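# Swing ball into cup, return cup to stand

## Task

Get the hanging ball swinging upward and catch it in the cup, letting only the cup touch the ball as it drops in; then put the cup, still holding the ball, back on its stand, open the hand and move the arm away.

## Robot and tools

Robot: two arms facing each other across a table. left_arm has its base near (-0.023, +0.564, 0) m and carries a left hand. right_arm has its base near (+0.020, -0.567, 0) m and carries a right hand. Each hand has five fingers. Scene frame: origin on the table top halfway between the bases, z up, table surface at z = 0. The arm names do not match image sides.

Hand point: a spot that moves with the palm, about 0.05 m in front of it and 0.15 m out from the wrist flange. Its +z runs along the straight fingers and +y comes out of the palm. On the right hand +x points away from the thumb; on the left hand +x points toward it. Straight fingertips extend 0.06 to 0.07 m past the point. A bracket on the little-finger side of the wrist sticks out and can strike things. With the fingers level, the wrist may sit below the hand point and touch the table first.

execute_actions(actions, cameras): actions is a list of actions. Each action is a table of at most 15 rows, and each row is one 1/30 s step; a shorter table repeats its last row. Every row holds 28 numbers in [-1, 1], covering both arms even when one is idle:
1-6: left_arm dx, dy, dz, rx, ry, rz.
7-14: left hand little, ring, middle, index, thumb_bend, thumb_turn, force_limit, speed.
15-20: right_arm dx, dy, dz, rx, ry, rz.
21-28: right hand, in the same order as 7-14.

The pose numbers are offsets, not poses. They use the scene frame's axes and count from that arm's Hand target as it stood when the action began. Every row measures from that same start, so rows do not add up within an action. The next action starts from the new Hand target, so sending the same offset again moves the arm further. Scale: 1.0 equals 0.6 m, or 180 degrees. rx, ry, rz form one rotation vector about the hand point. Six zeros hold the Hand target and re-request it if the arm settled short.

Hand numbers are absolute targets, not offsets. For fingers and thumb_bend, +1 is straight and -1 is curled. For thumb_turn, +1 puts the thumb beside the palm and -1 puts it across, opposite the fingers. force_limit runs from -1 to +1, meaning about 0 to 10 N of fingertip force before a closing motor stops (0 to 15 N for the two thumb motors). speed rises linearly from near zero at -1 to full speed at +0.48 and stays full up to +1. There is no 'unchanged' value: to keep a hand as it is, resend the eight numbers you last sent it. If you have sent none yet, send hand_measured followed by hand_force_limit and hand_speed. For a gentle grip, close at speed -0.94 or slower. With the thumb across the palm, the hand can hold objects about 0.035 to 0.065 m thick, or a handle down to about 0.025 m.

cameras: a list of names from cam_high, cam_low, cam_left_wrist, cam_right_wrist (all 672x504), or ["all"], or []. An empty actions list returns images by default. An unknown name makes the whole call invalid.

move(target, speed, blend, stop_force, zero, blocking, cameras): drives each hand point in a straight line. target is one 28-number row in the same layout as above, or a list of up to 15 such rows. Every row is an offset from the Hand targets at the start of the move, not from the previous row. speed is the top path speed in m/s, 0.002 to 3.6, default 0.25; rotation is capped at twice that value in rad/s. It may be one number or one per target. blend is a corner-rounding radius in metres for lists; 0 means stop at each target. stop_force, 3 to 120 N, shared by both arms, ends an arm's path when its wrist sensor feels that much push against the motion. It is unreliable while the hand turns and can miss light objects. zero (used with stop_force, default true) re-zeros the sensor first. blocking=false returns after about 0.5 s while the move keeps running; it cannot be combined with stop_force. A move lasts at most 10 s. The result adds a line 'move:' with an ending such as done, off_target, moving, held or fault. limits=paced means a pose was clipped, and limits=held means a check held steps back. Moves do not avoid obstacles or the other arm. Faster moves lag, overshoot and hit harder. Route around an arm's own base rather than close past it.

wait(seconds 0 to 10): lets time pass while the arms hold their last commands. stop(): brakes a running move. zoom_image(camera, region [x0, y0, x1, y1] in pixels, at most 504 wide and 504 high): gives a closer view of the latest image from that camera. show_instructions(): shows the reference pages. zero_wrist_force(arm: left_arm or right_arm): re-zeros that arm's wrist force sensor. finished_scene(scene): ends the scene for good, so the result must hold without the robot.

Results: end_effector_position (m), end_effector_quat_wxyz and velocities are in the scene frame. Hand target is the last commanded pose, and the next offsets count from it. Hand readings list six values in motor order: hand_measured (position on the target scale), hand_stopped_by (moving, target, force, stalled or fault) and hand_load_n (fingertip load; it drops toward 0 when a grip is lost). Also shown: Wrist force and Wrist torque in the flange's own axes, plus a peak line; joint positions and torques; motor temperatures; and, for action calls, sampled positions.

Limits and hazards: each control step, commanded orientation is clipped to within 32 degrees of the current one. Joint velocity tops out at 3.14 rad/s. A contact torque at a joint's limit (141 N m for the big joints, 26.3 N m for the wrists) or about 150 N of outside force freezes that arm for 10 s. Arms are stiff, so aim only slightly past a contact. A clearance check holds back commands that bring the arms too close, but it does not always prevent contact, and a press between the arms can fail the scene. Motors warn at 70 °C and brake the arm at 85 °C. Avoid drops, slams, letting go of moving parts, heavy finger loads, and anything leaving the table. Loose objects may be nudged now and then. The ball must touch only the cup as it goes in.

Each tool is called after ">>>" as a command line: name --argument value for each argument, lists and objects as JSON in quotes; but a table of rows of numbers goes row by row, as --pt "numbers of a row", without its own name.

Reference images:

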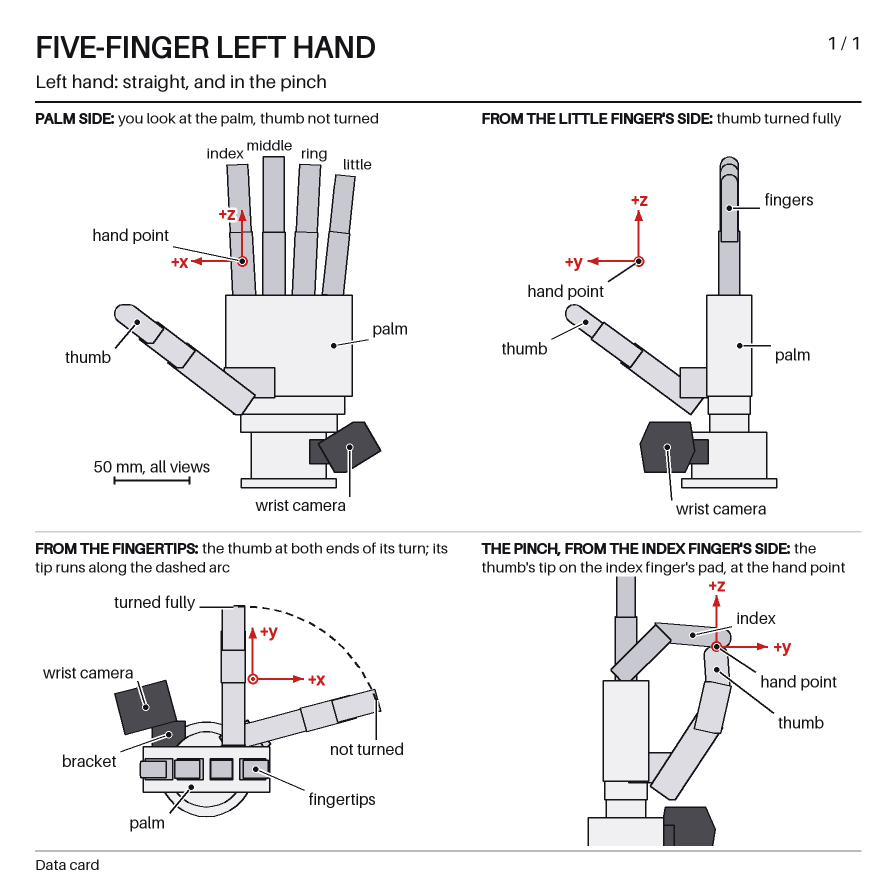

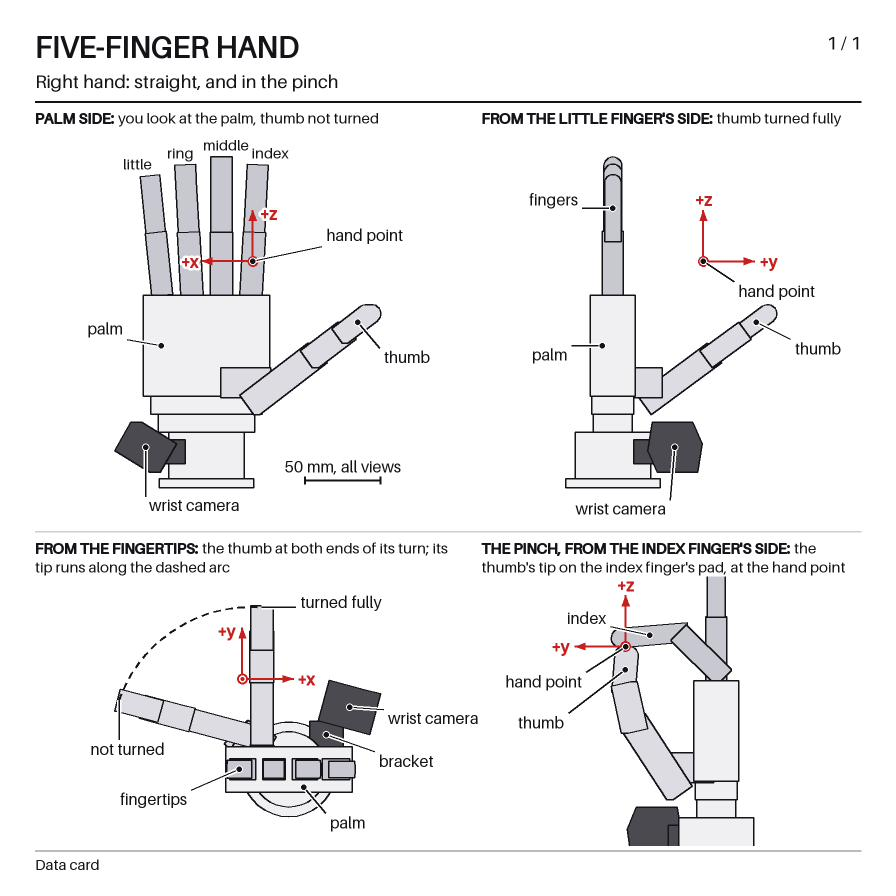

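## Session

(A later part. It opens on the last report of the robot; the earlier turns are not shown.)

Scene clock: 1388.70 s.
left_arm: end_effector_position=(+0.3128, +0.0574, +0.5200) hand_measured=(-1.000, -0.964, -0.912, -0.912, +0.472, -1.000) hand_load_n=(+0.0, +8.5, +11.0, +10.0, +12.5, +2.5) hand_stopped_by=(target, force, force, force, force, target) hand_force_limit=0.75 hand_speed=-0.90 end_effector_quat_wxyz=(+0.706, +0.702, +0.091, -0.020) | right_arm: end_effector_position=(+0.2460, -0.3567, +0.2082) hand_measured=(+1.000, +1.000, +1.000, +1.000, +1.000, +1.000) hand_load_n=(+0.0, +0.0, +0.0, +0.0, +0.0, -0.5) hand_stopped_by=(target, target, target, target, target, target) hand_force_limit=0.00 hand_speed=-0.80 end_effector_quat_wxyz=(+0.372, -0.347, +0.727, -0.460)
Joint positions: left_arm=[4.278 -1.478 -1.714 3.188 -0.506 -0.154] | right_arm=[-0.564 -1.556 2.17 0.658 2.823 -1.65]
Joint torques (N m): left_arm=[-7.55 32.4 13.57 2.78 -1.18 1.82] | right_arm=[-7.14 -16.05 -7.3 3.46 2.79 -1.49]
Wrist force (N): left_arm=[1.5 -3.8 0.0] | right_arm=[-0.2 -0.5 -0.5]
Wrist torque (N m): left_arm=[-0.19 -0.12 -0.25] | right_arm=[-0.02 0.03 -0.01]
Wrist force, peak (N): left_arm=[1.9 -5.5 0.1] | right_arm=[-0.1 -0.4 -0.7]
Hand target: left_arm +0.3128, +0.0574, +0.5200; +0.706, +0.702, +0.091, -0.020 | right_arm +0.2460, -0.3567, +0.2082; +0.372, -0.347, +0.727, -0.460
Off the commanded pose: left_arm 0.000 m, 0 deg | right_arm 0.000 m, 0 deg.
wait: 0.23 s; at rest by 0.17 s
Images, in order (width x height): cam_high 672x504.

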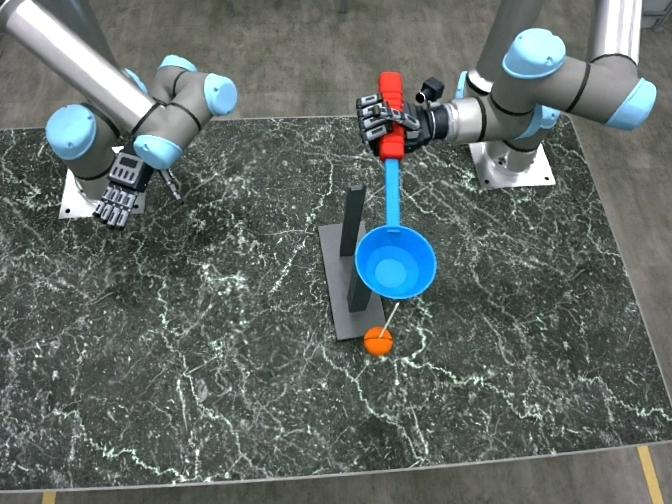

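>>> move --pt "-0.143 -0.004 -0.11667 0 0 0 -1 -1 -1 -1 -1 -1 0.75 -0.9 0 0 0 0 0 0 1 1 1 1 1 1 0 -0.8" --pt "-0.21883 -0.004 -0.11667 0 0 0 -1 -1 -1 -1 -1 -1 0.75 -0.9 0 0 0 0 0 0 1 1 1 1 1 1 0 -0.8" --speed '[0.1,0.025]'

>>> wait --seconds 2.5 --cameras '["cam_high"]'

>>> zoom_image --camera "cam_high" --region '[320, 240, 420, 340]'

>>> move --target '[0.04,0,0,0,0,0,-1,-1,-1,-1,-1,-1,0.75,-0.9,0,0,0,0,0,0,1,1,1,1,1,1,0,-0.8]' --speed 0.005

>>> move --target '[0.17883,0.004,0.11667,0,0,0,-1,-1,-1,-1,-1,-1,0.75,-0.9,0,0,0,0,0,0,1,1,1,1,1,1,0,-0.8]' --speed 0.01367 --cameras '["cam_high"]'

>>> zoom_image --camera "cam_high" --region '[335, 290, 425, 380]'

>>> wait --seconds 0.23 --cameras '["cam_high"]'

>>> zoom_image --camera "cam_high" --region '[335, 290, 425, 380]'

>>> wait --seconds 0.23 --cameras '["cam_high", "cam_low"]'

>>> zoom_image --camera "cam_high" --region '[335, 290, 425, 380]'

>>> zoom_image --camera "cam_high" --region '[340, 210, 450, 320]'

>>> zoom_image --camera "cam_low" --region '[310, 100, 430, 220]'

Scene clock: 1424.30 s.
left_arm: end_effector_position=(+0.1813, +0.0551, +0.4500) hand_measured=(-1.000, -0.964, -0.912, -0.912, +0.472, -1.000) hand_load_n=(+0.0, +8.5, +11.0, +10.0, +12.5, +2.5) hand_stopped_by=(target, force, force, force, force, target) hand_force_limit=0.75 hand_speed=-0.90 end_effector_quat_wxyz=(+0.706, +0.702, +0.091, -0.020) end_effector_velocity=(+0.001, +0.001, +0.000) end_effector_angular_velocity=(+0.000, +0.000, +0.000) | right_arm: end_effector_position=(+0.2460, -0.3567, +0.2082) hand_measured=(+1.000, +1.000, +1.000, +1.000, +1.000, +1.000) hand_load_n=(+0.0, +0.0, +0.0, +0.0, +0.0, +0.0) hand_stopped_by=(target, target, target, target, target, target) hand_force_limit=0.00 hand_speed=-0.80 end_effector_quat_wxyz=(+0.372, -0.347, +0.727, -0.460)
Joint positions: left_arm=[4.063 -1.29 -2.044 3.331 -0.721 -0.155] | right_arm=[-0.564 -1.556 2.17 0.658 2.823 -1.65]
Joint velocities: left_arm=[0.004 0 0 0 0.005 0] | right_arm=[within noise]
Joint torques (N m): left_arm=[7.32 1.06 27.37 1.64 1.54 -1.49] | right_arm=[-7.1 -16 -7.86 3.62 2.81 -1.63]
Wrist force (N): left_arm=[1.5 -3.1 -0.4] | right_arm=[-0.3 -0.4 -0.4]
Wrist torque (N m): left_arm=[-0.12 -0.13 -0.14] | right_arm=[-0.02 0.04 -0.02]
Wrist force, peak (N): left_arm=[1.2 -6.1 0.0] | right_arm=[-0.4 -0.6 -0.8]
Hand target: left_arm +0.1815, +0.0550, +0.4500; +0.706, +0.702, +0.091, -0.020 | right_arm +0.2460, -0.3567, +0.2082; +0.372, -0.347, +0.727, -0.460
Off the commanded pose: left_arm 0.000 m, 0 deg | right_arm 0.000 m, 0 deg.
move: done

Scene clock: 1426.80 s.
left_arm: end_effector_position=(+0.1815, +0.0550, +0.4500) hand_measured=(-1.000, -0.964, -0.912, -0.912, +0.472, -1.000) hand_load_n=(+0.0, +8.5, +11.0, +10.0, +12.5, +2.5) hand_stopped_by=(target, force, force, force, force, target) hand_force_limit=0.75 hand_speed=-0.90 end_effector_quat_wxyz=(+0.706, +0.702, +0.091, -0.020) | right_arm: end_effector_position=(+0.2460, -0.3567, +0.2082) hand_measured=(+1.000, +1.000, +1.000, +1.000, +1.000, +1.000) hand_load_n=(+0.0, +0.0, +0.0, +0.0, +0.0, -0.5) hand_stopped_by=(target, target, target, target, target, target) hand_force_limit=0.00 hand_speed=-0.80 end_effector_quat_wxyz=(+0.372, -0.347, +0.727, -0.460)
Joint positions: left_arm=[4.063 -1.29 -2.044 3.331 -0.721 -0.155] | right_arm=[-0.564 -1.556 2.17 0.658 2.823 -1.65]
Joint torques (N m): left_arm=[7.51 0.72 35.19 3.28 1.56 -1.2] | right_arm=[-7.46 -15.86 -7.71 3.53 2.92 -1.53]
Wrist force (N): left_arm=[1.9 -3.3 -0.5] | right_arm=[0.2 -0.2 -0.3]
Wrist torque (N m): left_arm=[-0.16 -0.19 -0.12] | right_arm=[-0.01 -0.02 0.02]
Wrist force, peak (N): left_arm=[1.9 -5.2 -0.1] | right_arm=[-0.2 -0.6 -0.6]
Hand target: left_arm +0.1815, +0.0550, +0.4500; +0.706, +0.702, +0.091, -0.020 | right_arm +0.2460, -0.3567, +0.2082; +0.372, -0.347, +0.727, -0.460
Off the commanded pose: left_arm 0.000 m, 0 deg | right_arm 0.000 m, 0 deg.
wait: 2.50 s; at rest by 0.17 s
Images, in order (width x height): cam_high 672x504.

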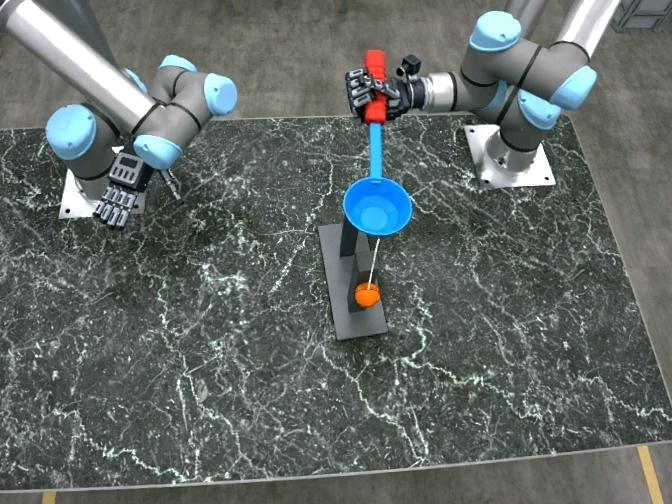

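Scaled by 5.040 from the camera's 672x504 image, which has a finer 960x720 frame.

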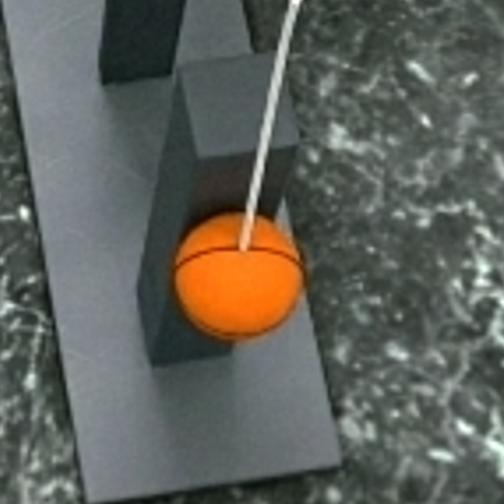

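Scene clock: 1431.83 s.
left_arm: end_effector_position=(+0.2055, +0.0550, +0.4500) hand_measured=(-1.000, -0.964, -0.912, -0.912, +0.472, -1.000) hand_load_n=(+0.0, +8.5, +11.0, +10.0, +12.5, +2.5) hand_stopped_by=(target, force, force, force, force, target) hand_force_limit=0.75 hand_speed=-0.90 end_effector_quat_wxyz=(+0.706, +0.702, +0.091, -0.020) | right_arm: end_effector_position=(+0.2460, -0.3567, +0.2082) hand_measured=(+1.000, +1.000, +1.000, +1.000, +1.000, +1.000) hand_load_n=(+0.0, +0.0, +0.0, +0.0, +0.0, +0.0) hand_stopped_by=(target, target, target, target, target, target) hand_force_limit=0.00 hand_speed=-0.80 end_effector_quat_wxyz=(+0.372, -0.347, +0.727, -0.460)
Joint positions: left_arm=[4.112 -1.325 -2.02 3.341 -0.672 -0.155] | right_arm=[-0.564 -1.556 2.17 0.658 2.823 -1.65]
Joint torques (N m): left_arm=[1.07 6.27 32.08 2.99 0.88 2.53] | right_arm=[-7.11 -15.95 -7.88 3.54 2.8 -1.59]
Wrist force (N): left_arm=[1.6 -3.2 -0.5] | right_arm=[-0.1 -0.3 -0.3]
Wrist torque (N m): left_arm=[-0.13 -0.14 -0.16] | right_arm=[-0.01 0.01 0.00]
Wrist force, peak (N): left_arm=[2.1 -5.3 -0.2] | right_arm=[0.0 -0.9 -0.4]
Hand target: left_arm +0.2055, +0.0550, +0.4500; +0.706, +0.702, +0.091, -0.020 | right_arm +0.2460, -0.3567, +0.2082; +0.372, -0.347, +0.727, -0.460
Off the commanded pose: left_arm 0.000 m, 0 deg | right_arm 0.000 m, 0 deg.
move: done

Scene clock: 1441.47 s.
left_arm: end_effector_position=(+0.3129, +0.0574, +0.5201) hand_measured=(-1.000, -0.964, -0.912, -0.912, +0.472, -1.000) hand_load_n=(+0.0, +9.0, +11.0, +10.5, +12.5, +2.5) hand_stopped_by=(target, force, force, force, force, target) hand_force_limit=0.75 hand_speed=-0.90 end_effector_quat_wxyz=(+0.706, +0.702, +0.091, -0.020) | right_arm: end_effector_position=(+0.2460, -0.3567, +0.2082) hand_measured=(+1.000, +1.000, +1.000, +1.000, +1.000, +1.000) hand_load_n=(+0.0, +0.0, +0.0, +0.0, +0.0, +0.0) hand_stopped_by=(target, target, target, target, target, target) hand_force_limit=0.00 hand_speed=-0.80 end_effector_quat_wxyz=(+0.372, -0.347, +0.727, -0.460)
Joint positions: left_arm=[4.278 -1.479 -1.714 3.188 -0.506 -0.154] | right_arm=[-0.564 -1.556 2.17 0.658 2.823 -1.65]
Joint torques (N m): left_arm=[-1.91 22.7 17.44 1.57 -0.18 2.35] | right_arm=[-6.72 -15.6 -7.36 3.5 2.86 -1.52]
Wrist force (N): left_arm=[1.8 -3.2 -0.1] | right_arm=[0.0 -0.6 -0.3]
Wrist torque (N m): left_arm=[-0.18 -0.16 -0.23] | right_arm=[-0.06 -0.01 -0.01]
Wrist force, peak (N): left_arm=[2.2 -5.4 0.1] | right_arm=[-0.1 -0.7 -0.6]
Hand target: left_arm +0.3128, +0.0574, +0.5200; +0.706, +0.702, +0.091, -0.020 | right_arm +0.2460, -0.3567, +0.2082; +0.372, -0.347, +0.727, -0.460
Off the commanded pose: left_arm 0.000 m, 0 deg | right_arm 0.000 m, 0 deg.
move: done
Images, in order (width x height): cam_high 672x504.

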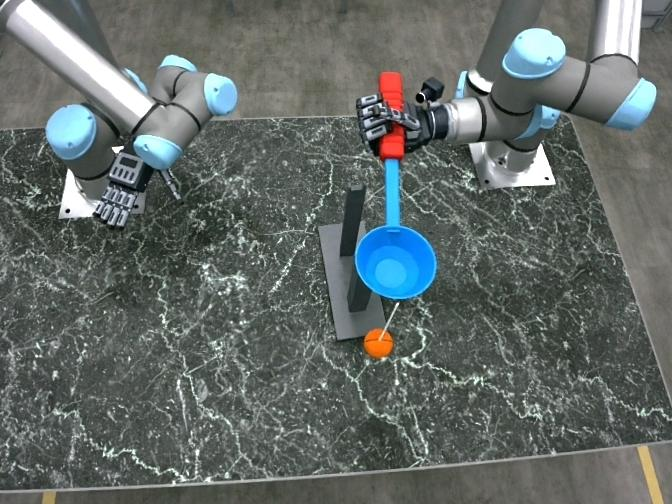

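Scaled by 5.600 from the camera's 672x504 image, which has a finer 960x720 frame.

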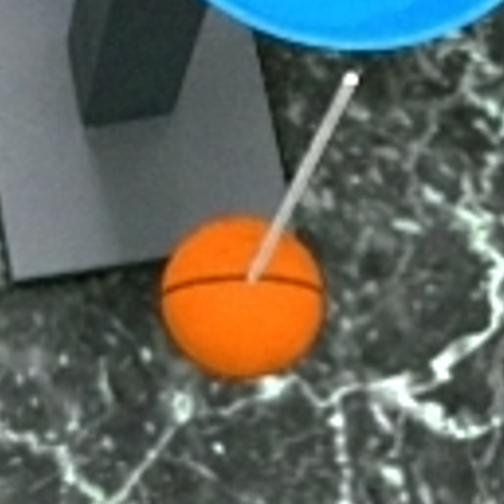

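Scene clock: 1441.70 s.
left_arm: end_effector_position=(+0.3128, +0.0574, +0.5200) hand_measured=(-1.000, -0.964, -0.912, -0.912, +0.472, -1.000) hand_load_n=(+0.0, +8.5, +11.0, +10.0, +12.5, +2.5) hand_stopped_by=(target, force, force, force, force, target) hand_force_limit=0.75 hand_speed=-0.90 end_effector_quat_wxyz=(+0.706, +0.702, +0.091, -0.020) | right_arm: end_effector_position=(+0.2460, -0.3567, +0.2082) hand_measured=(+1.000, +1.000, +1.000, +1.000, +1.000, +1.000) hand_load_n=(+0.0, +0.0, +0.0, +0.0, +0.0, +0.0) hand_stopped_by=(target, target, target, target, target, target) hand_force_limit=0.00 hand_speed=-0.80 end_effector_quat_wxyz=(+0.372, -0.347, +0.727, -0.460)
Joint positions: left_arm=[4.278 -1.479 -1.714 3.188 -0.506 -0.154] | right_arm=[-0.564 -1.556 2.17 0.658 2.823 -1.65]
Joint torques (N m): left_arm=[-6.77 31.67 12.24 3.06 -1.28 2.25] | right_arm=[-7.72 -15.71 -7.37 3.52 2.85 -1.51]
Wrist force (N): left_arm=[1.7 -5.1 0.2] | right_arm=[-0.3 -0.6 -0.6]
Wrist torque (N m): left_arm=[-0.24 -0.13 -0.23] | right_arm=[-0.04 0.06 -0.02]
Wrist force, peak (N): left_arm=[1.7 -5.1 0.2] | right_arm=[-0.3 -0.6 -0.6]
Hand target: left_arm +0.3128, +0.0574, +0.5200; +0.706, +0.702, +0.091, -0.020 | right_arm +0.2460, -0.3567, +0.2082; +0.372, -0.347, +0.727, -0.460
Off the commanded pose: left_arm 0.000 m, 0 deg | right_arm 0.000 m, 0 deg.
wait: 0.23 s; at rest by 0.17 s
Images, in order (width x height): cam_high 672x504.

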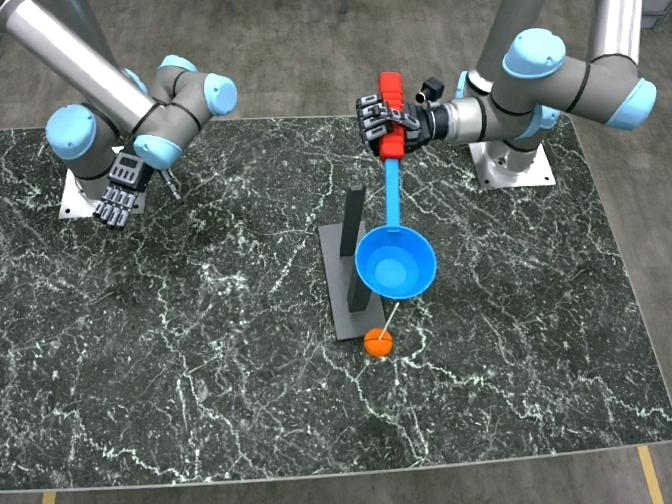

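Scaled by 5.600 from the camera's 672x504 image, which has a finer 960x720 frame.

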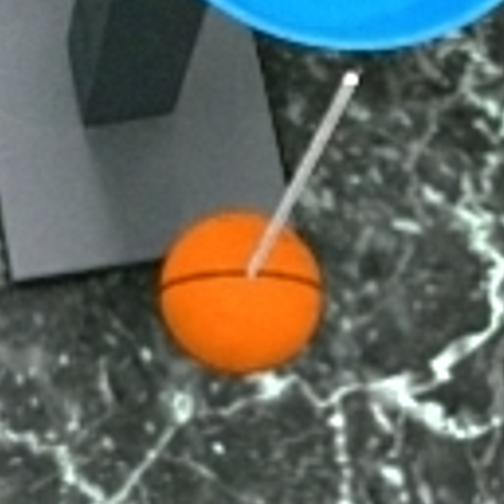

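Scene clock: 1441.93 s.
left_arm: end_effector_position=(+0.3128, +0.0574, +0.5200) hand_measured=(-1.000, -0.964, -0.912, -0.912, +0.472, -1.000) hand_load_n=(+0.0, +8.5, +11.5, +10.0, +12.5, +2.5) hand_stopped_by=(target, force, force, force, force, target) hand_force_limit=0.75 hand_speed=-0.90 end_effector_quat_wxyz=(+0.706, +0.702, +0.091, -0.020) | right_arm: end_effector_position=(+0.2460, -0.3567, +0.2082) hand_measured=(+1.000, +1.000, +1.000, +1.000, +1.000, +1.000) hand_load_n=(+0.0, +0.0, -0.5, +0.0, +0.0, -0.5) hand_stopped_by=(target, target, target, target, target, target) hand_force_limit=0.00 hand_speed=-0.80 end_effector_quat_wxyz=(+0.372, -0.347, +0.727, -0.460)
Joint positions: left_arm=[4.278 -1.479 -1.714 3.188 -0.506 -0.154] | right_arm=[-0.564 -1.556 2.17 0.658 2.823 -1.65]
Joint torques (N m): left_arm=[-6.66 32.75 13.95 2.83 -1.27 1.99] | right_arm=[-7.5 -15.28 -7.39 3.6 2.81 -1.53]
Wrist force (N): left_arm=[1.7 -4.3 0.0] | right_arm=[-0.2 -0.4 -0.5]
Wrist torque (N m): left_arm=[-0.20 -0.15 -0.24] | right_arm=[-0.02 0.03 -0.02]
Wrist force, peak (N): left_arm=[1.9 -5.4 0.5] | right_arm=[0.0 -0.7 -0.7]
Hand target: left_arm +0.3128, +0.0574, +0.5200; +0.706, +0.702, +0.091, -0.020 | right_arm +0.2460, -0.3567, +0.2082; +0.372, -0.347, +0.727, -0.460
Off the commanded pose: left_arm 0.000 m, 0 deg | right_arm 0.000 m, 0 deg.
wait: 0.23 s; at rest by 0.17 s
Images, in order (width x height): cam_high 672x504, cam_low 672x504.

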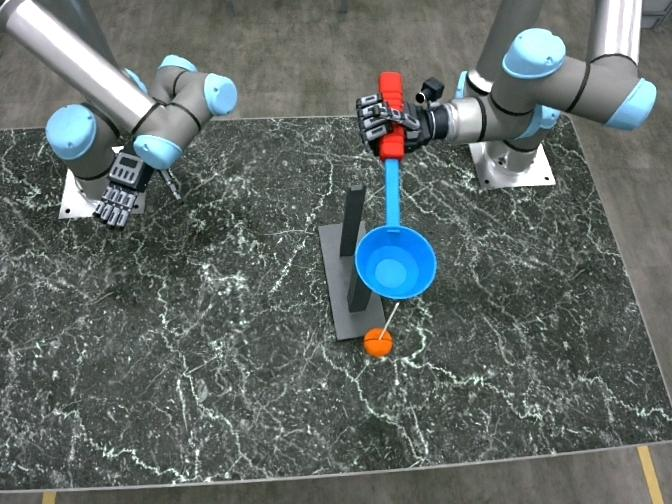

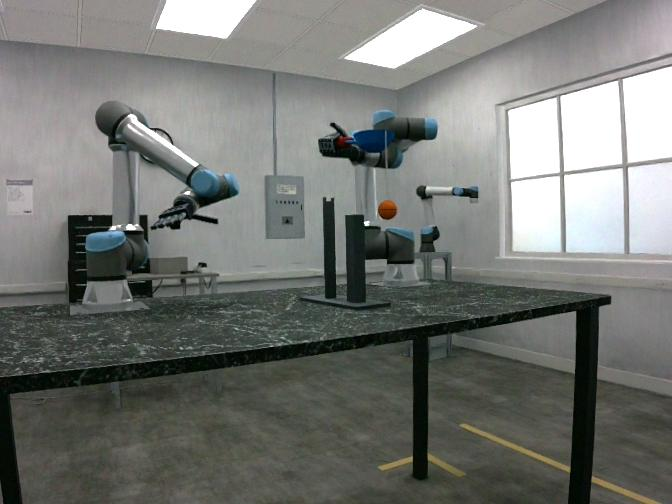

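Scaled by 5.600 from the camera's 672x504 image, which has a finer 960x720 frame.

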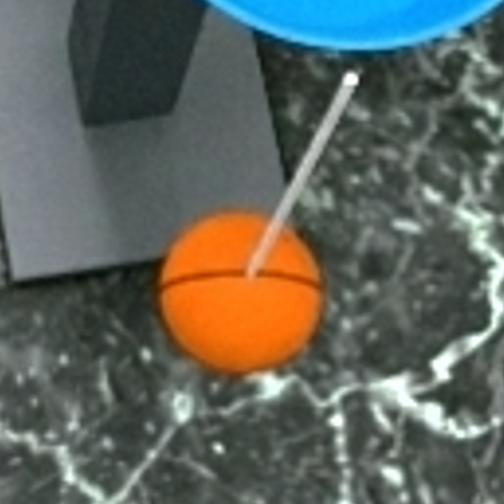

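Scaled by 4.582 from the camera's 672x504 image, which has a finer 960x720 frame.

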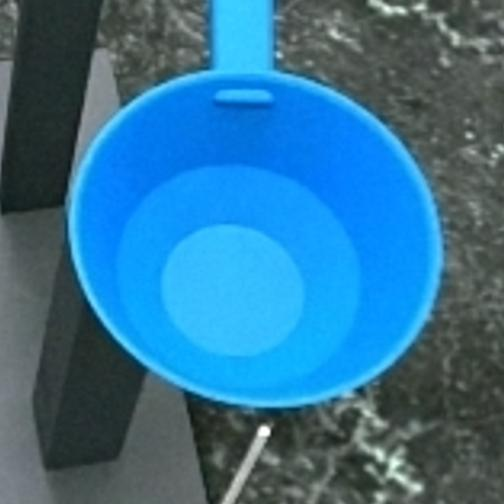

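Scaled by 4.200 from the camera's 672x504 image, which has a finer 960x720 frame.

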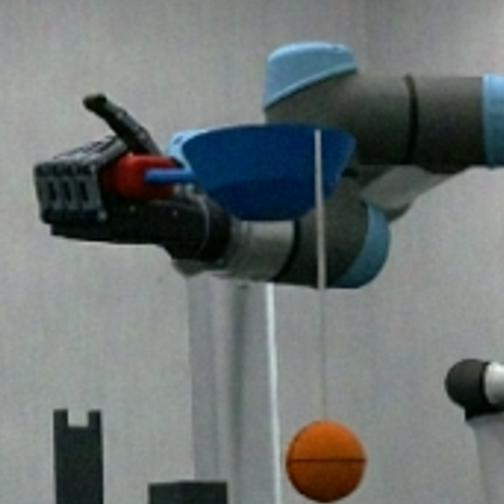

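>>> execute_actions --actions '[[[0,0,0,0,0,0,-1,-1,-1,-1,-1,-1,0.75,-0.9,0,0,0,0,0,0,1,1,1,1,1,1,0,-0.8],[0,0,0,0,0,0,-1,-1,-1,-1,-1,-1,0.75,-0.9,0,0,0,0,0,0,1,1,1,1,1,1,0,-0.8],[0,0,0,0,0,0,-1,-1,-1,-1,-1,-1,0.75,-0.9,0,0,0,0,0,0,1,1,1,1,1,1,0,-0.8],[0,-0.00556,0,0,0,0,-1,-1,-1,-1,-1,-1,0.75,-0.9,0,0,0,0,0,0,1,1,1,1,1,1,0,-0.8],[0,-0.01667,0,0,0,0,-1,-1,-1,-1,-1,-1,0.75,-0.9,0,0,0,0,0,0,1,1,1,1,1,1,0,-0.8],[0,-0.03333,0,0,0,0,-1,-1,-1,-1,-1,-1,0.75,-0.9,0,0,0,0,0,0,1,1,1,1,1,1,0,-0.8],[0,-0.05556,0,0,0,0,-1,-1,-1,-1,-1,-1,0.75,-0.9,0,0,0,0,0,0,1,1,1,1,1,1,0,-0.8],[0,-0.07778,0,0,0,0,-1,-1,-1,-1,-1,-1,0.75,-0.9,0,0,0,0,0,0,1,1,1,1,1,1,0,-0.8],[0,-0.1,0,0,0,0,-1,-1,-1,-1,-1,-1,0.75,-0.9,0,0,0,0,0,0,1,1,1,1,1,1,0,-0.8],[0,-0.12222,0,0,0,0,-1,-1,-1,-1,-1,-1,0.75,-0.9,0,0,0,0,0,0,1,1,1,1,1,1,0,-0.8],[0,-0.14444,0,0,0,0,-1,-1,-1,-1,-1,-1,0.75,-0.9,0,0,0,0,0,0,1,1,1,1,1,1,0,-0.8],[0,-0.16667,0,0,0,0,-1,-1,-1,-1,-1,-1,0.75,-0.9,0,0,0,0,0,0,1,1,1,1,1,1,0,-0.8],[0,-0.18889,0,0,0,0,-1,-1,-1,-1,-1,-1,0.75,-0.9,0,0,0,0,0,0,1,1,1,1,1,1,0,-0.8],[0,-0.21111,0,0,0,0,-1,-1,-1,-1,-1,-1,0.75,-0.9,0,0,0,0,0,0,1,1,1,1,1,1,0,-0.8],[0,-0.23333,0,0,0,0,-1,-1,-1,-1,-1,-1,0.75,-0.9,0,0,0,0,0,0,1,1,1,1,1,1,0,-0.8]],[[0,-0.01333,0,0,0,0,-1,-1,-1,-1,-1,-1,0.75,-0.9,0,0,0,0,0,0,1,1,1,1,1,1,0,-0.8],[0,-0.01778,0,0,0,0,-1,-1,-1,-1,-1,-1,0.75,-0.9,0,0,0,0,0,0,1,1,1,1,1,1,0,-0.8],[0,-0.01333,0,0,0,0,-1,-1,-1,-1,-1,-1,0.75,-0.9,0,0,0,0,0,0,1,1,1,1,1,1,0,-0.8],[0,0,0,0,0,0,-1,-1,-1,-1,-1,-1,0.75,-0.9,0,0,0,0,0,0,1,1,1,1,1,1,0,-0.8],[0,0.02222,0,0,0,0,-1,-1,-1,-1,-1,-1,0.75,-0.9,0,0,0,0,0,0,1,1,1,1,1,1,0,-0.8],[0,0.04444,0,0,0,0,-1,-1,-1,-1,-1,-1,0.75,-0.9,0,0,0,0,0,0,1,1,1,1,1,1,0,-0.8],[0,0.06667,0,0,0,0,-1,-1,-1,-1,-1,-1,0.75,-0.9,0,0,0,0,0,0,1,1,1,1,1,1,0,-0.8],[0,0.08889,0,0,0,0,-1,-1,-1,-1,-1,-1,0.75,-0.9,0,0,0,0,0,0,1,1,1,1,1,1,0,-0.8],[0,0.11111,0,0,0,0,-1,-1,-1,-1,-1,-1,0.75,-0.9,0,0,0,0,0,0,1,1,1,1,1,1,0,-0.8],[0,0.13333,0,0,0,0,-1,-1,-1,-1,-1,-1,0.75,-0.9,0,0,0,0,0,0,1,1,1,1,1,1,0,-0.8],[0,0.15556,0,0,0,0,-1,-1,-1,-1,-1,-1,0.75,-0.9,0,0,0,0,0,0,1,1,1,1,1,1,0,-0.8],[0,0.17778,0,0,0,0,-1,-1,-1,-1,-1,-1,0.75,-0.9,0,0,0,0,0,0,1,1,1,1,1,1,0,-0.8],[0,0.2,0,0,0,0,-1,-1,-1,-1,-1,-1,0.75,-0.9,0,0,0,0,0,0,1,1,1,1,1,1,0,-0.8],[0,0.22222,0,0,0,0,-1,-1,-1,-1,-1,-1,0.75,-0.9,0,0,0,0,0,0,1,1,1,1,1,1,0,-0.8],[0,0.23556,0,0,0,0,-1,-1,-1,-1,-1,-1,0.75,-0.9,0,0,0,0,0,0,1,1,1,1,1,1,0,-0.8]],[[0,0.00444,0,0,0,0,-1,-1,-1,-1,-1,-1,0.75,-0.9,0,0,0,0,0,0,1,1,1,1,1,1,0,-0.8],[0,0,0,0,0,0,-1,-1,-1,-1,-1,-1,0.75,-0.9,0,0,0,0,0,0,1,1,1,1,1,1,0,-0.8],[0,-0.01333,0,0,0,0,-1,-1,-1,-1,-1,-1,0.75,-0.9,0,0,0,0,0,0,1,1,1,1,1,1,0,-0.8],[0,-0.03556,0,0,0,0,-1,-1,-1,-1,-1,-1,0.75,-0.9,0,0,0,0,0,0,1,1,1,1,1,1,0,-0.8],[0,-0.05778,0,0,0,0,-1,-1,-1,-1,-1,-1,0.75,-0.9,0,0,0,0,0,0,1,1,1,1,1,1,0,-0.8],[0,-0.08,0,0,0,0,-1,-1,-1,-1,-1,-1,0.75,-0.9,0,0,0,0,0,0,1,1,1,1,1,1,0,-0.8],[0,-0.10222,0,0,0,0,-1,-1,-1,-1,-1,-1,0.75,-0.9,0,0,0,0,0,0,1,1,1,1,1,1,0,-0.8],[0,-0.12444,0,0,0,0,-1,-1,-1,-1,-1,-1,0.75,-0.9,0,0,0,0,0,0,1,1,1,1,1,1,0,-0.8],[0,-0.14667,0,0,0,0,-1,-1,-1,-1,-1,-1,0.75,-0.9,0,0,0,0,0,0,1,1,1,1,1,1,0,-0.8],[0,-0.16889,0,0,0,0,-1,-1,-1,-1,-1,-1,0.75,-0.9,0,0,0,0,0,0,1,1,1,1,1,1,0,-0.8],[0,-0.19111,0,0,0,0,-1,-1,-1,-1,-1,-1,0.75,-0.9,0,0,0,0,0,0,1,1,1,1,1,1,0,-0.8],[0,-0.21333,0,0,0,0,-1,-1,-1,-1,-1,-1,0.75,-0.9,0,0,0,0,0,0,1,1,1,1,1,1,0,-0.8],[0,-0.23556,0,0,0,0,-1,-1,-1,-1,-1,-1,0.75,-0.9,0,0,0,0,0,0,1,1,1,1,1,1,0,-0.8],[0,-0.25778,0.00792,0,0,0,-1,-1,-1,-1,-1,-1,0.75,-0.9,0,0,0,0,0,0,1,1,1,1,1,1,0,-0.8],[0,-0.28,0.02375,0,0,0,-1,-1,-1,-1,-1,-1,0.75,-0.9,0,0,0,0,0,0,1,1,1,1,1,1,0,-0.8]],[[0,-0.01667,0.02375,0,0,0,-1,-1,-1,-1,-1,-1,0.75,-0.9,0,0,0,0,0,0,1,1,1,1,1,1,0,-0.8],[0,-0.02778,0.05542,0,0,0,-1,-1,-1,-1,-1,-1,0.75,-0.9,0,0,0,0,0,0,1,1,1,1,1,1,0,-0.8],[0,-0.03333,0.07917,0,0,0,-1,-1,-1,-1,-1,-1,0.75,-0.9,0,0,0,0,0,0,1,1,1,1,1,1,0,-0.8],[0,-0.03333,0.095,0,0,0,-1,-1,-1,-1,-1,-1,0.75,-0.9,0,0,0,0,0,0,1,1,1,1,1,1,0,-0.8],[0,-0.03333,0.10292,0,0,0,-1,-1,-1,-1,-1,-1,0.75,-0.9,0,0,0,0,0,0,1,1,1,1,1,1,0,-0.8],[0,-0.03333,0.10292,0,0,0,-1,-1,-1,-1,-1,-1,0.75,-0.9,0,0,0,0,0,0,1,1,1,1,1,1,0,-0.8],[0,-0.03333,0.10292,0,0,0,-1,-1,-1,-1,-1,-1,0.75,-0.9,0,0,0,0,0,0,1,1,1,1,1,1,0,-0.8],[0,-0.03333,0.10292,0,0,0,-1,-1,-1,-1,-1,-1,0.75,-0.9,0,0,0,0,0,0,1,1,1,1,1,1,0,-0.8],[0.0065,-0.03333,0.10292,0,0,0,-1,-1,-1,-1,-1,-1,0.75,-0.9,0,0,0,0,0,0,1,1,1,1,1,1,0,-0.8],[0.02437,-0.03333,0.10292,0,0,0,-1,-1,-1,-1,-1,-1,0.75,-0.9,0,0,0,0,0,0,1,1,1,1,1,1,0,-0.8],[0.04874,-0.03333,0.10292,0,0,0,-1,-1,-1,-1,-1,-1,0.75,-0.9,0,0,0,0,0,0,1,1,1,1,1,1,0,-0.8],[0.07311,-0.03333,0.10292,0,0,0,-1,-1,-1,-1,-1,-1,0.75,-0.9,0,0,0,0,0,0,1,1,1,1,1,1,0,-0.8],[0.09098,-0.03333,0.10292,0,0,0,-1,-1,-1,-1,-1,-1,0.75,-0.9,0,0,0,0,0,0,1,1,1,1,1,1,0,-0.8],[0.0975,-0.03333,0.10292,0,0,0,-1,-1,-1,-1,-1,-1,0.75,-0.9,0,0,0,0,0,0,1,1,1,1,1,1,0,-0.8],[0.0975,-0.03333,0.10292,0,0,0,-1,-1,-1,-1,-1,-1,0.75,-0.9,0,0,0,0,0,0,1,1,1,1,1,1,0,-0.8]]]' --cameras '["cam_high","cam_low"]'

>>> wait --seconds 0.066 --cameras '["cam_high","cam_low"]'

>>> wait --seconds 0.066 --cameras '["cam_high","cam_low"]'

>>> wait --seconds 0.1 --cameras '["cam_high","cam_low"]'

>>> wait --seconds 0.5 --cameras '["cam_high","cam_low"]'

Scene clock: 1550.63 s.
left_arm: end_effector_position=(+0.3708, -0.1285, +0.5957) hand_measured=(-1.000, -0.964, -0.912, -0.912, +0.472, -1.000) hand_load_n=(+0.0, +6.0, +11.0, +9.5, +12.5, +2.5) hand_stopped_by=(target, force, force, force, force, target) hand_force_limit=0.75 hand_speed=-0.90 end_effector_quat_wxyz=(+0.707, +0.701, +0.091, -0.020) | right_arm: end_effector_position=(+0.2460, -0.3567, +0.2082) hand_measured=(+1.000, +1.000, +1.000, +1.000, +1.000, +1.000) hand_load_n=(+0.0, +0.0, +0.0, +0.0, +0.0, -0.5) hand_stopped_by=(target, target, target, target, target, target) hand_force_limit=0.00 hand_speed=-0.80 end_effector_quat_wxyz=(+0.372, -0.347, +0.727, -0.460)
Joint positions: left_arm=[3.989 -1.946 -0.982 2.927 -0.796 -0.157] | right_arm=[-0.564 -1.556 2.17 0.658 2.823 -1.65]
Joint torques (N m): left_arm=[6.43 31.02 33.81 2.53 1.61 1.92] | right_arm=[-7.23 -15.97 -7.48 3.48 2.96 -1.61]
Wrist force (N): left_arm=[1.8 -2.9 -0.9] | right_arm=[-0.2 -0.3 -0.3]
Wrist torque (N m): left_arm=[-0.08 -0.07 -0.21] | right_arm=[-0.02 0.02 -0.01]
Wrist force, peak (N): left_arm=[2.6 -11.8 2.7] | right_arm=[-0.1 -0.8 -0.6]
Hand target: left_arm +0.3713, -0.1292, +0.5960; +0.706, +0.702, +0.091, -0.020 | right_arm +0.2460, -0.3567, +0.2082; +0.372, -0.347, +0.727, -0.460
Off the commanded pose: left_arm 0.001 m, 0 deg | right_arm 0.000 m, 0 deg.
Step readings (end_effector_position of left_arm | right_arm):
0: (+0.3128, +0.0574, +0.5200) | (+0.2460, -0.3567, +0.2082)
1: (+0.3128, +0.0574, +0.5200) | (+0.2460, -0.3567, +0.2082)
2: (+0.3128, +0.0574, +0.5200) | (+0.2460, -0.3567, +0.2082)
4: (+0.3127, +0.0573, +0.5200) | (+0.2460, -0.3567, +0.2082)
8: (+0.3117, +0.0384, +0.5197) | (+0.2460, -0.3567, +0.2082)
15: (+0.3086, -0.0536, +0.5179) | (+0.2460, -0.3567, +0.2082)
16: (+0.3089, -0.0694, +0.5179) | (+0.2460, -0.3567, +0.2082)
17: (+0.3093, -0.0806, +0.5179) | (+0.2460, -0.3567, +0.2082)
19: (+0.3110, -0.0928, +0.5188) | (+0.2460, -0.3567, +0.2082)
23: (+0.3132, -0.0593, +0.5203) | (+0.2460, -0.3567, +0.2082)
30: (+0.3123, +0.0344, +0.5200) | (+0.2460, -0.3567, +0.2082)
31: (+0.3122, +0.0458, +0.5200) | (+0.2460, -0.3567, +0.2082)
32: (+0.3122, +0.0546, +0.5200) | (+0.2460, -0.3567, +0.2082)
34: (+0.3123, +0.0584, +0.5200) | (+0.2460, -0.3567, +0.2082)
38: (+0.3092, +0.0147, +0.5185) | (+0.2460, -0.3567, +0.2082)
45: (+0.3090, -0.0802, +0.5192) | (+0.2460, -0.3567, +0.2082)
46: (+0.3090, -0.0956, +0.5247) | (+0.2460, -0.3567, +0.2082)
47: (+0.3088, -0.1066, +0.5338) | (+0.2460, -0.3567, +0.2082)
49: (+0.3082, -0.1212, +0.5631) | (+0.2460, -0.3567, +0.2082)
53: (+0.3115, -0.1285, +0.5999) | (+0.2460, -0.3567, +0.2082)
60: (+0.3658, -0.1265, +0.5945) | (+0.2460, -0.3567, +0.2082)
Images, in order (width x height): cam_high 672x504, cam_low 672x504.

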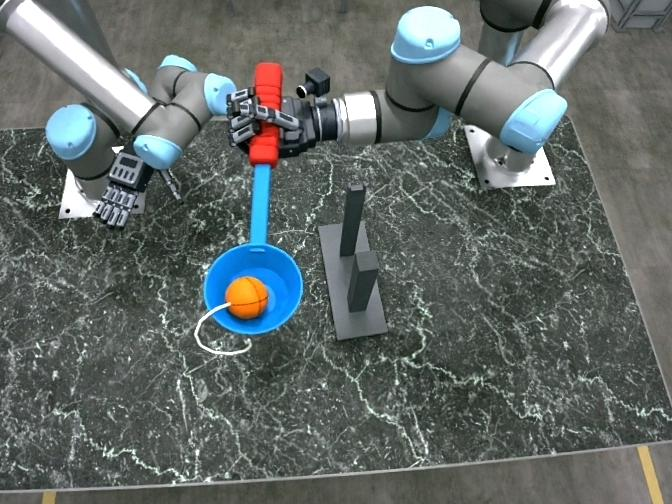

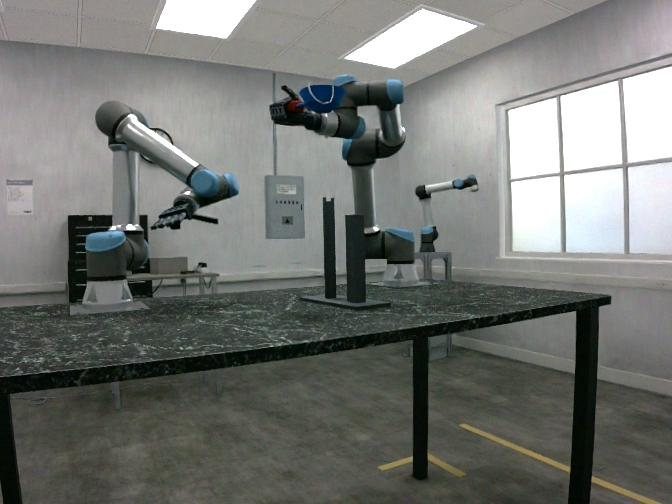

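Scene clock: 1550.70 s.
left_arm: end_effector_position=(+0.3708, -0.1285, +0.5957) hand_measured=(-1.000, -0.964, -0.912, -0.912, +0.472, -1.000) hand_load_n=(+0.0, +5.5, +11.0, +9.5, +12.5, +2.5) hand_stopped_by=(target, force, force, force, force, target) hand_force_limit=0.75 hand_speed=-0.90 end_effector_quat_wxyz=(+0.707, +0.701, +0.091, -0.020) | right_arm: end_effector_position=(+0.2460, -0.3567, +0.2082) hand_measured=(+1.000, +1.000, +1.000, +1.000, +1.000, +1.000) hand_load_n=(+0.0, +0.0, +0.0, +0.0, +0.0, -0.5) hand_stopped_by=(target, target, target, target, target, target) hand_force_limit=0.00 hand_speed=-0.80 end_effector_quat_wxyz=(+0.372, -0.347, +0.727, -0.460)
Joint positions: left_arm=[3.989 -1.946 -0.982 2.927 -0.796 -0.157] | right_arm=[-0.564 -1.556 2.17 0.658 2.823 -1.65]
Joint torques (N m): left_arm=[6.96 29.86 33.57 1.98 1.47 1.83] | right_arm=[-7.03 -15.39 -7.3 3.54 2.91 -1.61]
Wrist force (N): left_arm=[1.9 -4.4 0.3] | right_arm=[0.0 -0.5 -0.3]
Wrist torque (N m): left_arm=[-0.17 -0.19 -0.19] | right_arm=[-0.05 0.00 0.00]
Wrist force, peak (N): left_arm=[2.2 -4.6 0.2] | right_arm=[0.0 -0.5 -0.3]
Hand target: left_arm +0.3713, -0.1292, +0.5960; +0.706, +0.702, +0.091, -0.020 | right_arm +0.2460, -0.3567, +0.2082; +0.372, -0.347, +0.727, -0.460
Off the commanded pose: left_arm 0.001 m, 0 deg | right_arm 0.000 m, 0 deg.
wait: 0.07 s; no rest
Images, in order (width x height): cam_high 672x504, cam_low 672x504.

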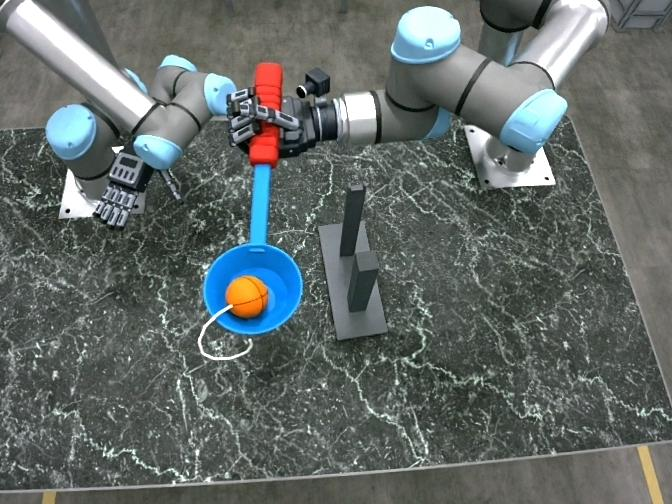

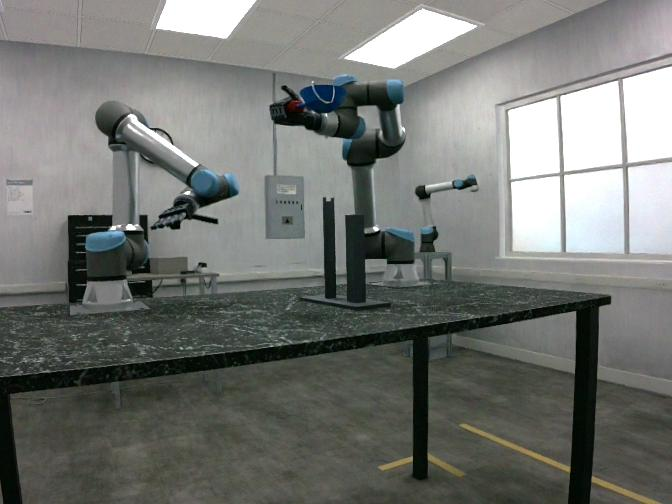

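Scene clock: 1550.77 s.
left_arm: end_effector_position=(+0.3708, -0.1285, +0.5957) hand_measured=(-1.000, -0.964, -0.912, -0.912, +0.472, -1.000) hand_load_n=(+0.0, +6.5, +11.0, +9.5, +12.5, +2.5) hand_stopped_by=(target, force, force, force, force, target) hand_force_limit=0.75 hand_speed=-0.90 end_effector_quat_wxyz=(+0.707, +0.701, +0.091, -0.020) | right_arm: end_effector_position=(+0.2460, -0.3567, +0.2082) hand_measured=(+1.000, +1.000, +1.000, +1.000, +1.000, +1.000) hand_load_n=(+0.0, +0.0, +0.0, +0.0, +0.0, -0.5) hand_stopped_by=(target, target, target, target, target, target) hand_force_limit=0.00 hand_speed=-0.80 end_effector_quat_wxyz=(+0.372, -0.347, +0.727, -0.460)
Joint positions: left_arm=[3.989 -1.946 -0.982 2.927 -0.796 -0.157] | right_arm=[-0.564 -1.556 2.17 0.658 2.823 -1.65]
Joint torques (N m): left_arm=[7.23 30.22 34.63 1.44 1.69 1.71] | right_arm=[-7.52 -15.91 -7.68 3.58 2.91 -1.48]
Wrist force (N): left_arm=[1.8 -4.5 0.2] | right_arm=[0.0 -0.5 -0.4]
Wrist torque (N m): left_arm=[-0.16 -0.12 -0.20] | right_arm=[-0.03 0.00 -0.01]
Wrist force, peak (N): left_arm=[1.8 -4.5 0.2] | right_arm=[0.0 -0.5 -0.4]
Hand target: left_arm +0.3713, -0.1292, +0.5960; +0.706, +0.702, +0.091, -0.020 | right_arm +0.2460, -0.3567, +0.2082; +0.372, -0.347, +0.727, -0.460
Off the commanded pose: left_arm 0.001 m, 0 deg | right_arm 0.000 m, 0 deg.
wait: 0.07 s; no rest
Images, in order (width x height): cam_high 672x504, cam_low 672x504.

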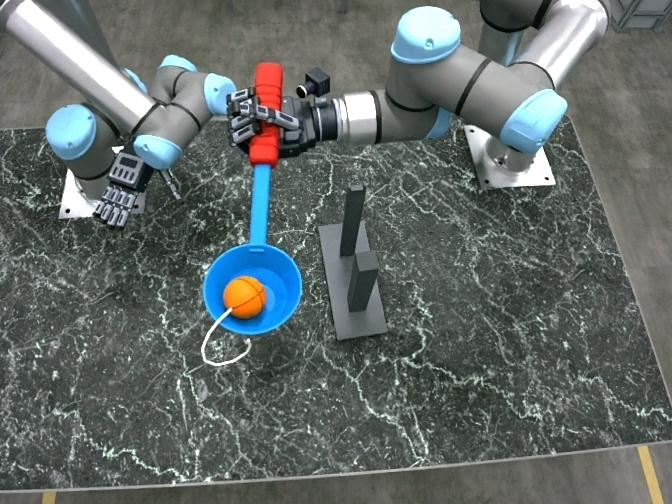

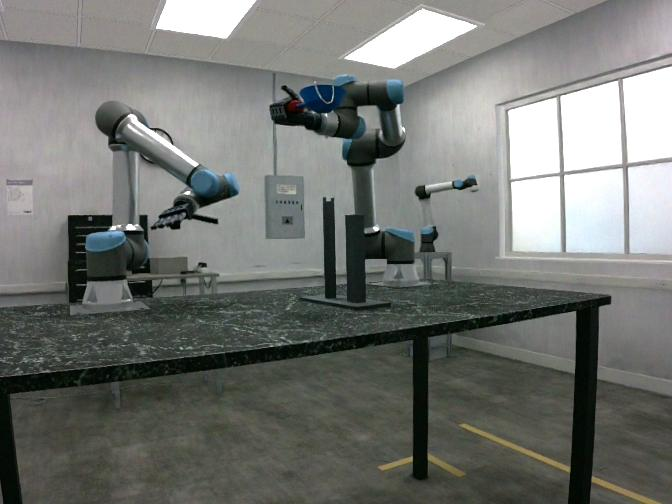

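Scene clock: 1550.87 s.
left_arm: end_effector_position=(+0.3709, -0.1285, +0.5957) hand_measured=(-1.000, -0.964, -0.912, -0.912, +0.472, -1.000) hand_load_n=(+0.0, +6.5, +11.0, +9.5, +12.5, +2.5) hand_stopped_by=(target, force, force, force, force, target) hand_force_limit=0.75 hand_speed=-0.90 end_effector_quat_wxyz=(+0.707, +0.701, +0.091, -0.020) | right_arm: end_effector_position=(+0.2460, -0.3567, +0.2082) hand_measured=(+1.000, +1.000, +1.000, +1.000, +1.000, +1.000) hand_load_n=(+0.0, +0.0, +0.0, +0.0, +0.0, -0.5) hand_stopped_by=(target, target, target, target, target, target) hand_force_limit=0.00 hand_speed=-0.80 end_effector_quat_wxyz=(+0.372, -0.347, +0.727, -0.460)
Joint positions: left_arm=[3.989 -1.946 -0.982 2.927 -0.796 -0.157] | right_arm=[-0.564 -1.556 2.17 0.658 2.823 -1.65]
Joint torques (N m): left_arm=[6.42 30.54 34.69 1.16 1.69 1.31] | right_arm=[-7.3 -15.61 -7.41 3.56 2.97 -1.46]
Wrist force (N): left_arm=[1.9 -4.6 0.3] | right_arm=[0.0 -0.5 -0.4]
Wrist torque (N m): left_arm=[-0.19 -0.15 -0.19] | right_arm=[-0.03 0.00 -0.01]
Wrist force, peak (N): left_arm=[1.9 -4.6 0.3] | right_arm=[-0.1 -0.4 -0.5]
Hand target: left_arm +0.3713, -0.1292, +0.5960; +0.706, +0.702, +0.091, -0.020 | right_arm +0.2460, -0.3567, +0.2082; +0.372, -0.347, +0.727, -0.460
Off the commanded pose: left_arm 0.001 m, 0 deg | right_arm 0.000 m, 0 deg.
wait: 0.10 s; no rest
Images, in order (width x height): cam_high 672x504, cam_low 672x504.

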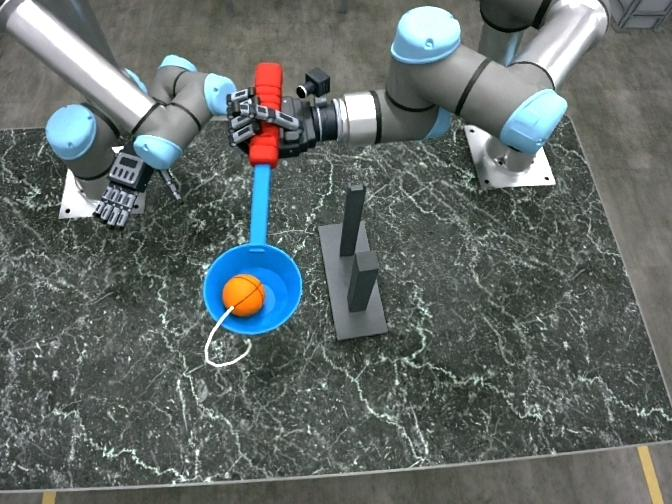

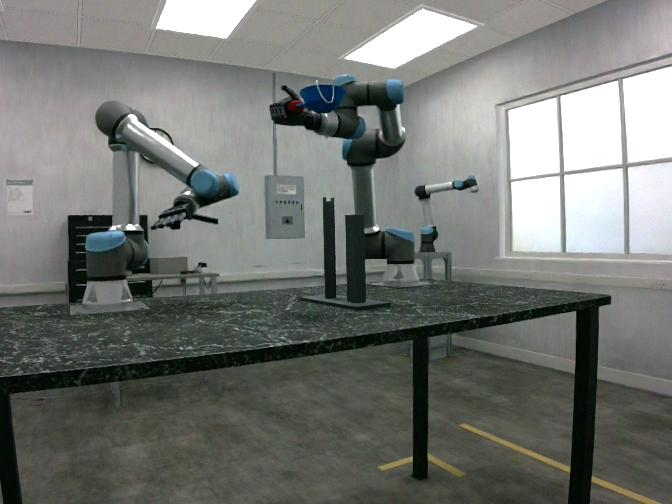

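Scene clock: 1551.37 s.
left_arm: end_effector_position=(+0.3709, -0.1285, +0.5957) hand_measured=(-1.000, -0.964, -0.912, -0.912, +0.472, -1.000) hand_load_n=(+0.0, +6.0, +11.5, +9.5, +12.5, +2.5) hand_stopped_by=(target, force, force, force, force, target) hand_force_limit=0.75 hand_speed=-0.90 end_effector_quat_wxyz=(+0.707, +0.701, +0.091, -0.020) | right_arm: end_effector_position=(+0.2460, -0.3567, +0.2082) hand_measured=(+1.000, +1.000, +1.000, +1.000, +1.000, +1.000) hand_load_n=(-0.5, +0.0, +0.0, +0.0, +0.0, -0.5) hand_stopped_by=(target, target, target, target, target, target) hand_force_limit=0.00 hand_speed=-0.80 end_effector_quat_wxyz=(+0.372, -0.347, +0.727, -0.460)
Joint positions: left_arm=[3.989 -1.946 -0.982 2.927 -0.796 -0.157] | right_arm=[-0.564 -1.556 2.17 0.658 2.823 -1.65]
Joint torques (N m): left_arm=[6.53 32.14 34.44 0.54 1.54 0.62] | right_arm=[-7.3 -15.82 -7.89 3.47 2.81 -1.47]
Wrist force (N): left_arm=[1.9 -4.9 0.2] | right_arm=[0.1 -0.4 -0.1]
Wrist torque (N m): left_arm=[-0.19 -0.14 -0.19] | right_arm=[-0.05 -0.01 0.00]
Wrist force, peak (N): left_arm=[1.9 -4.9 0.2] | right_arm=[-0.7 -0.6 -0.4]
Hand target: left_arm +0.3713, -0.1292, +0.5960; +0.706, +0.702, +0.091, -0.020 | right_arm +0.2460, -0.3567, +0.2082; +0.372, -0.347, +0.727, -0.460
Off the commanded pose: left_arm 0.001 m, 0 deg | right_arm 0.000 m, 0 deg.
wait: 0.50 s; at rest by 0.17 s
Images, in order (width x height): cam_high 672x504, cam_low 672x504.

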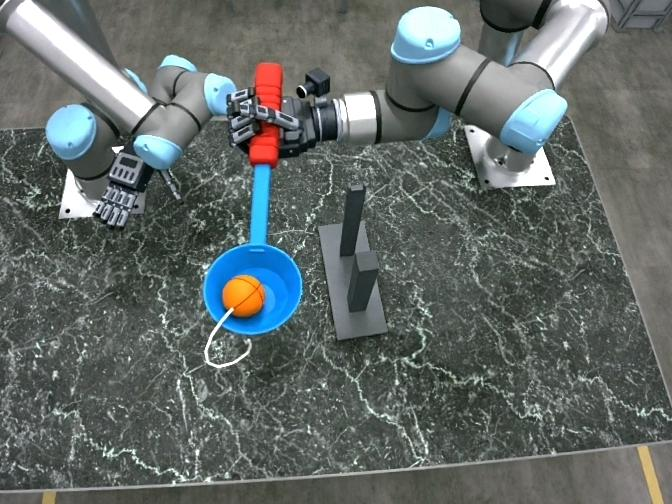

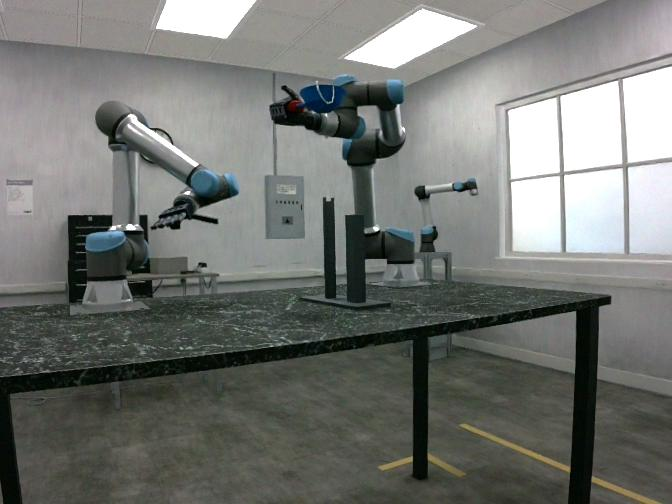

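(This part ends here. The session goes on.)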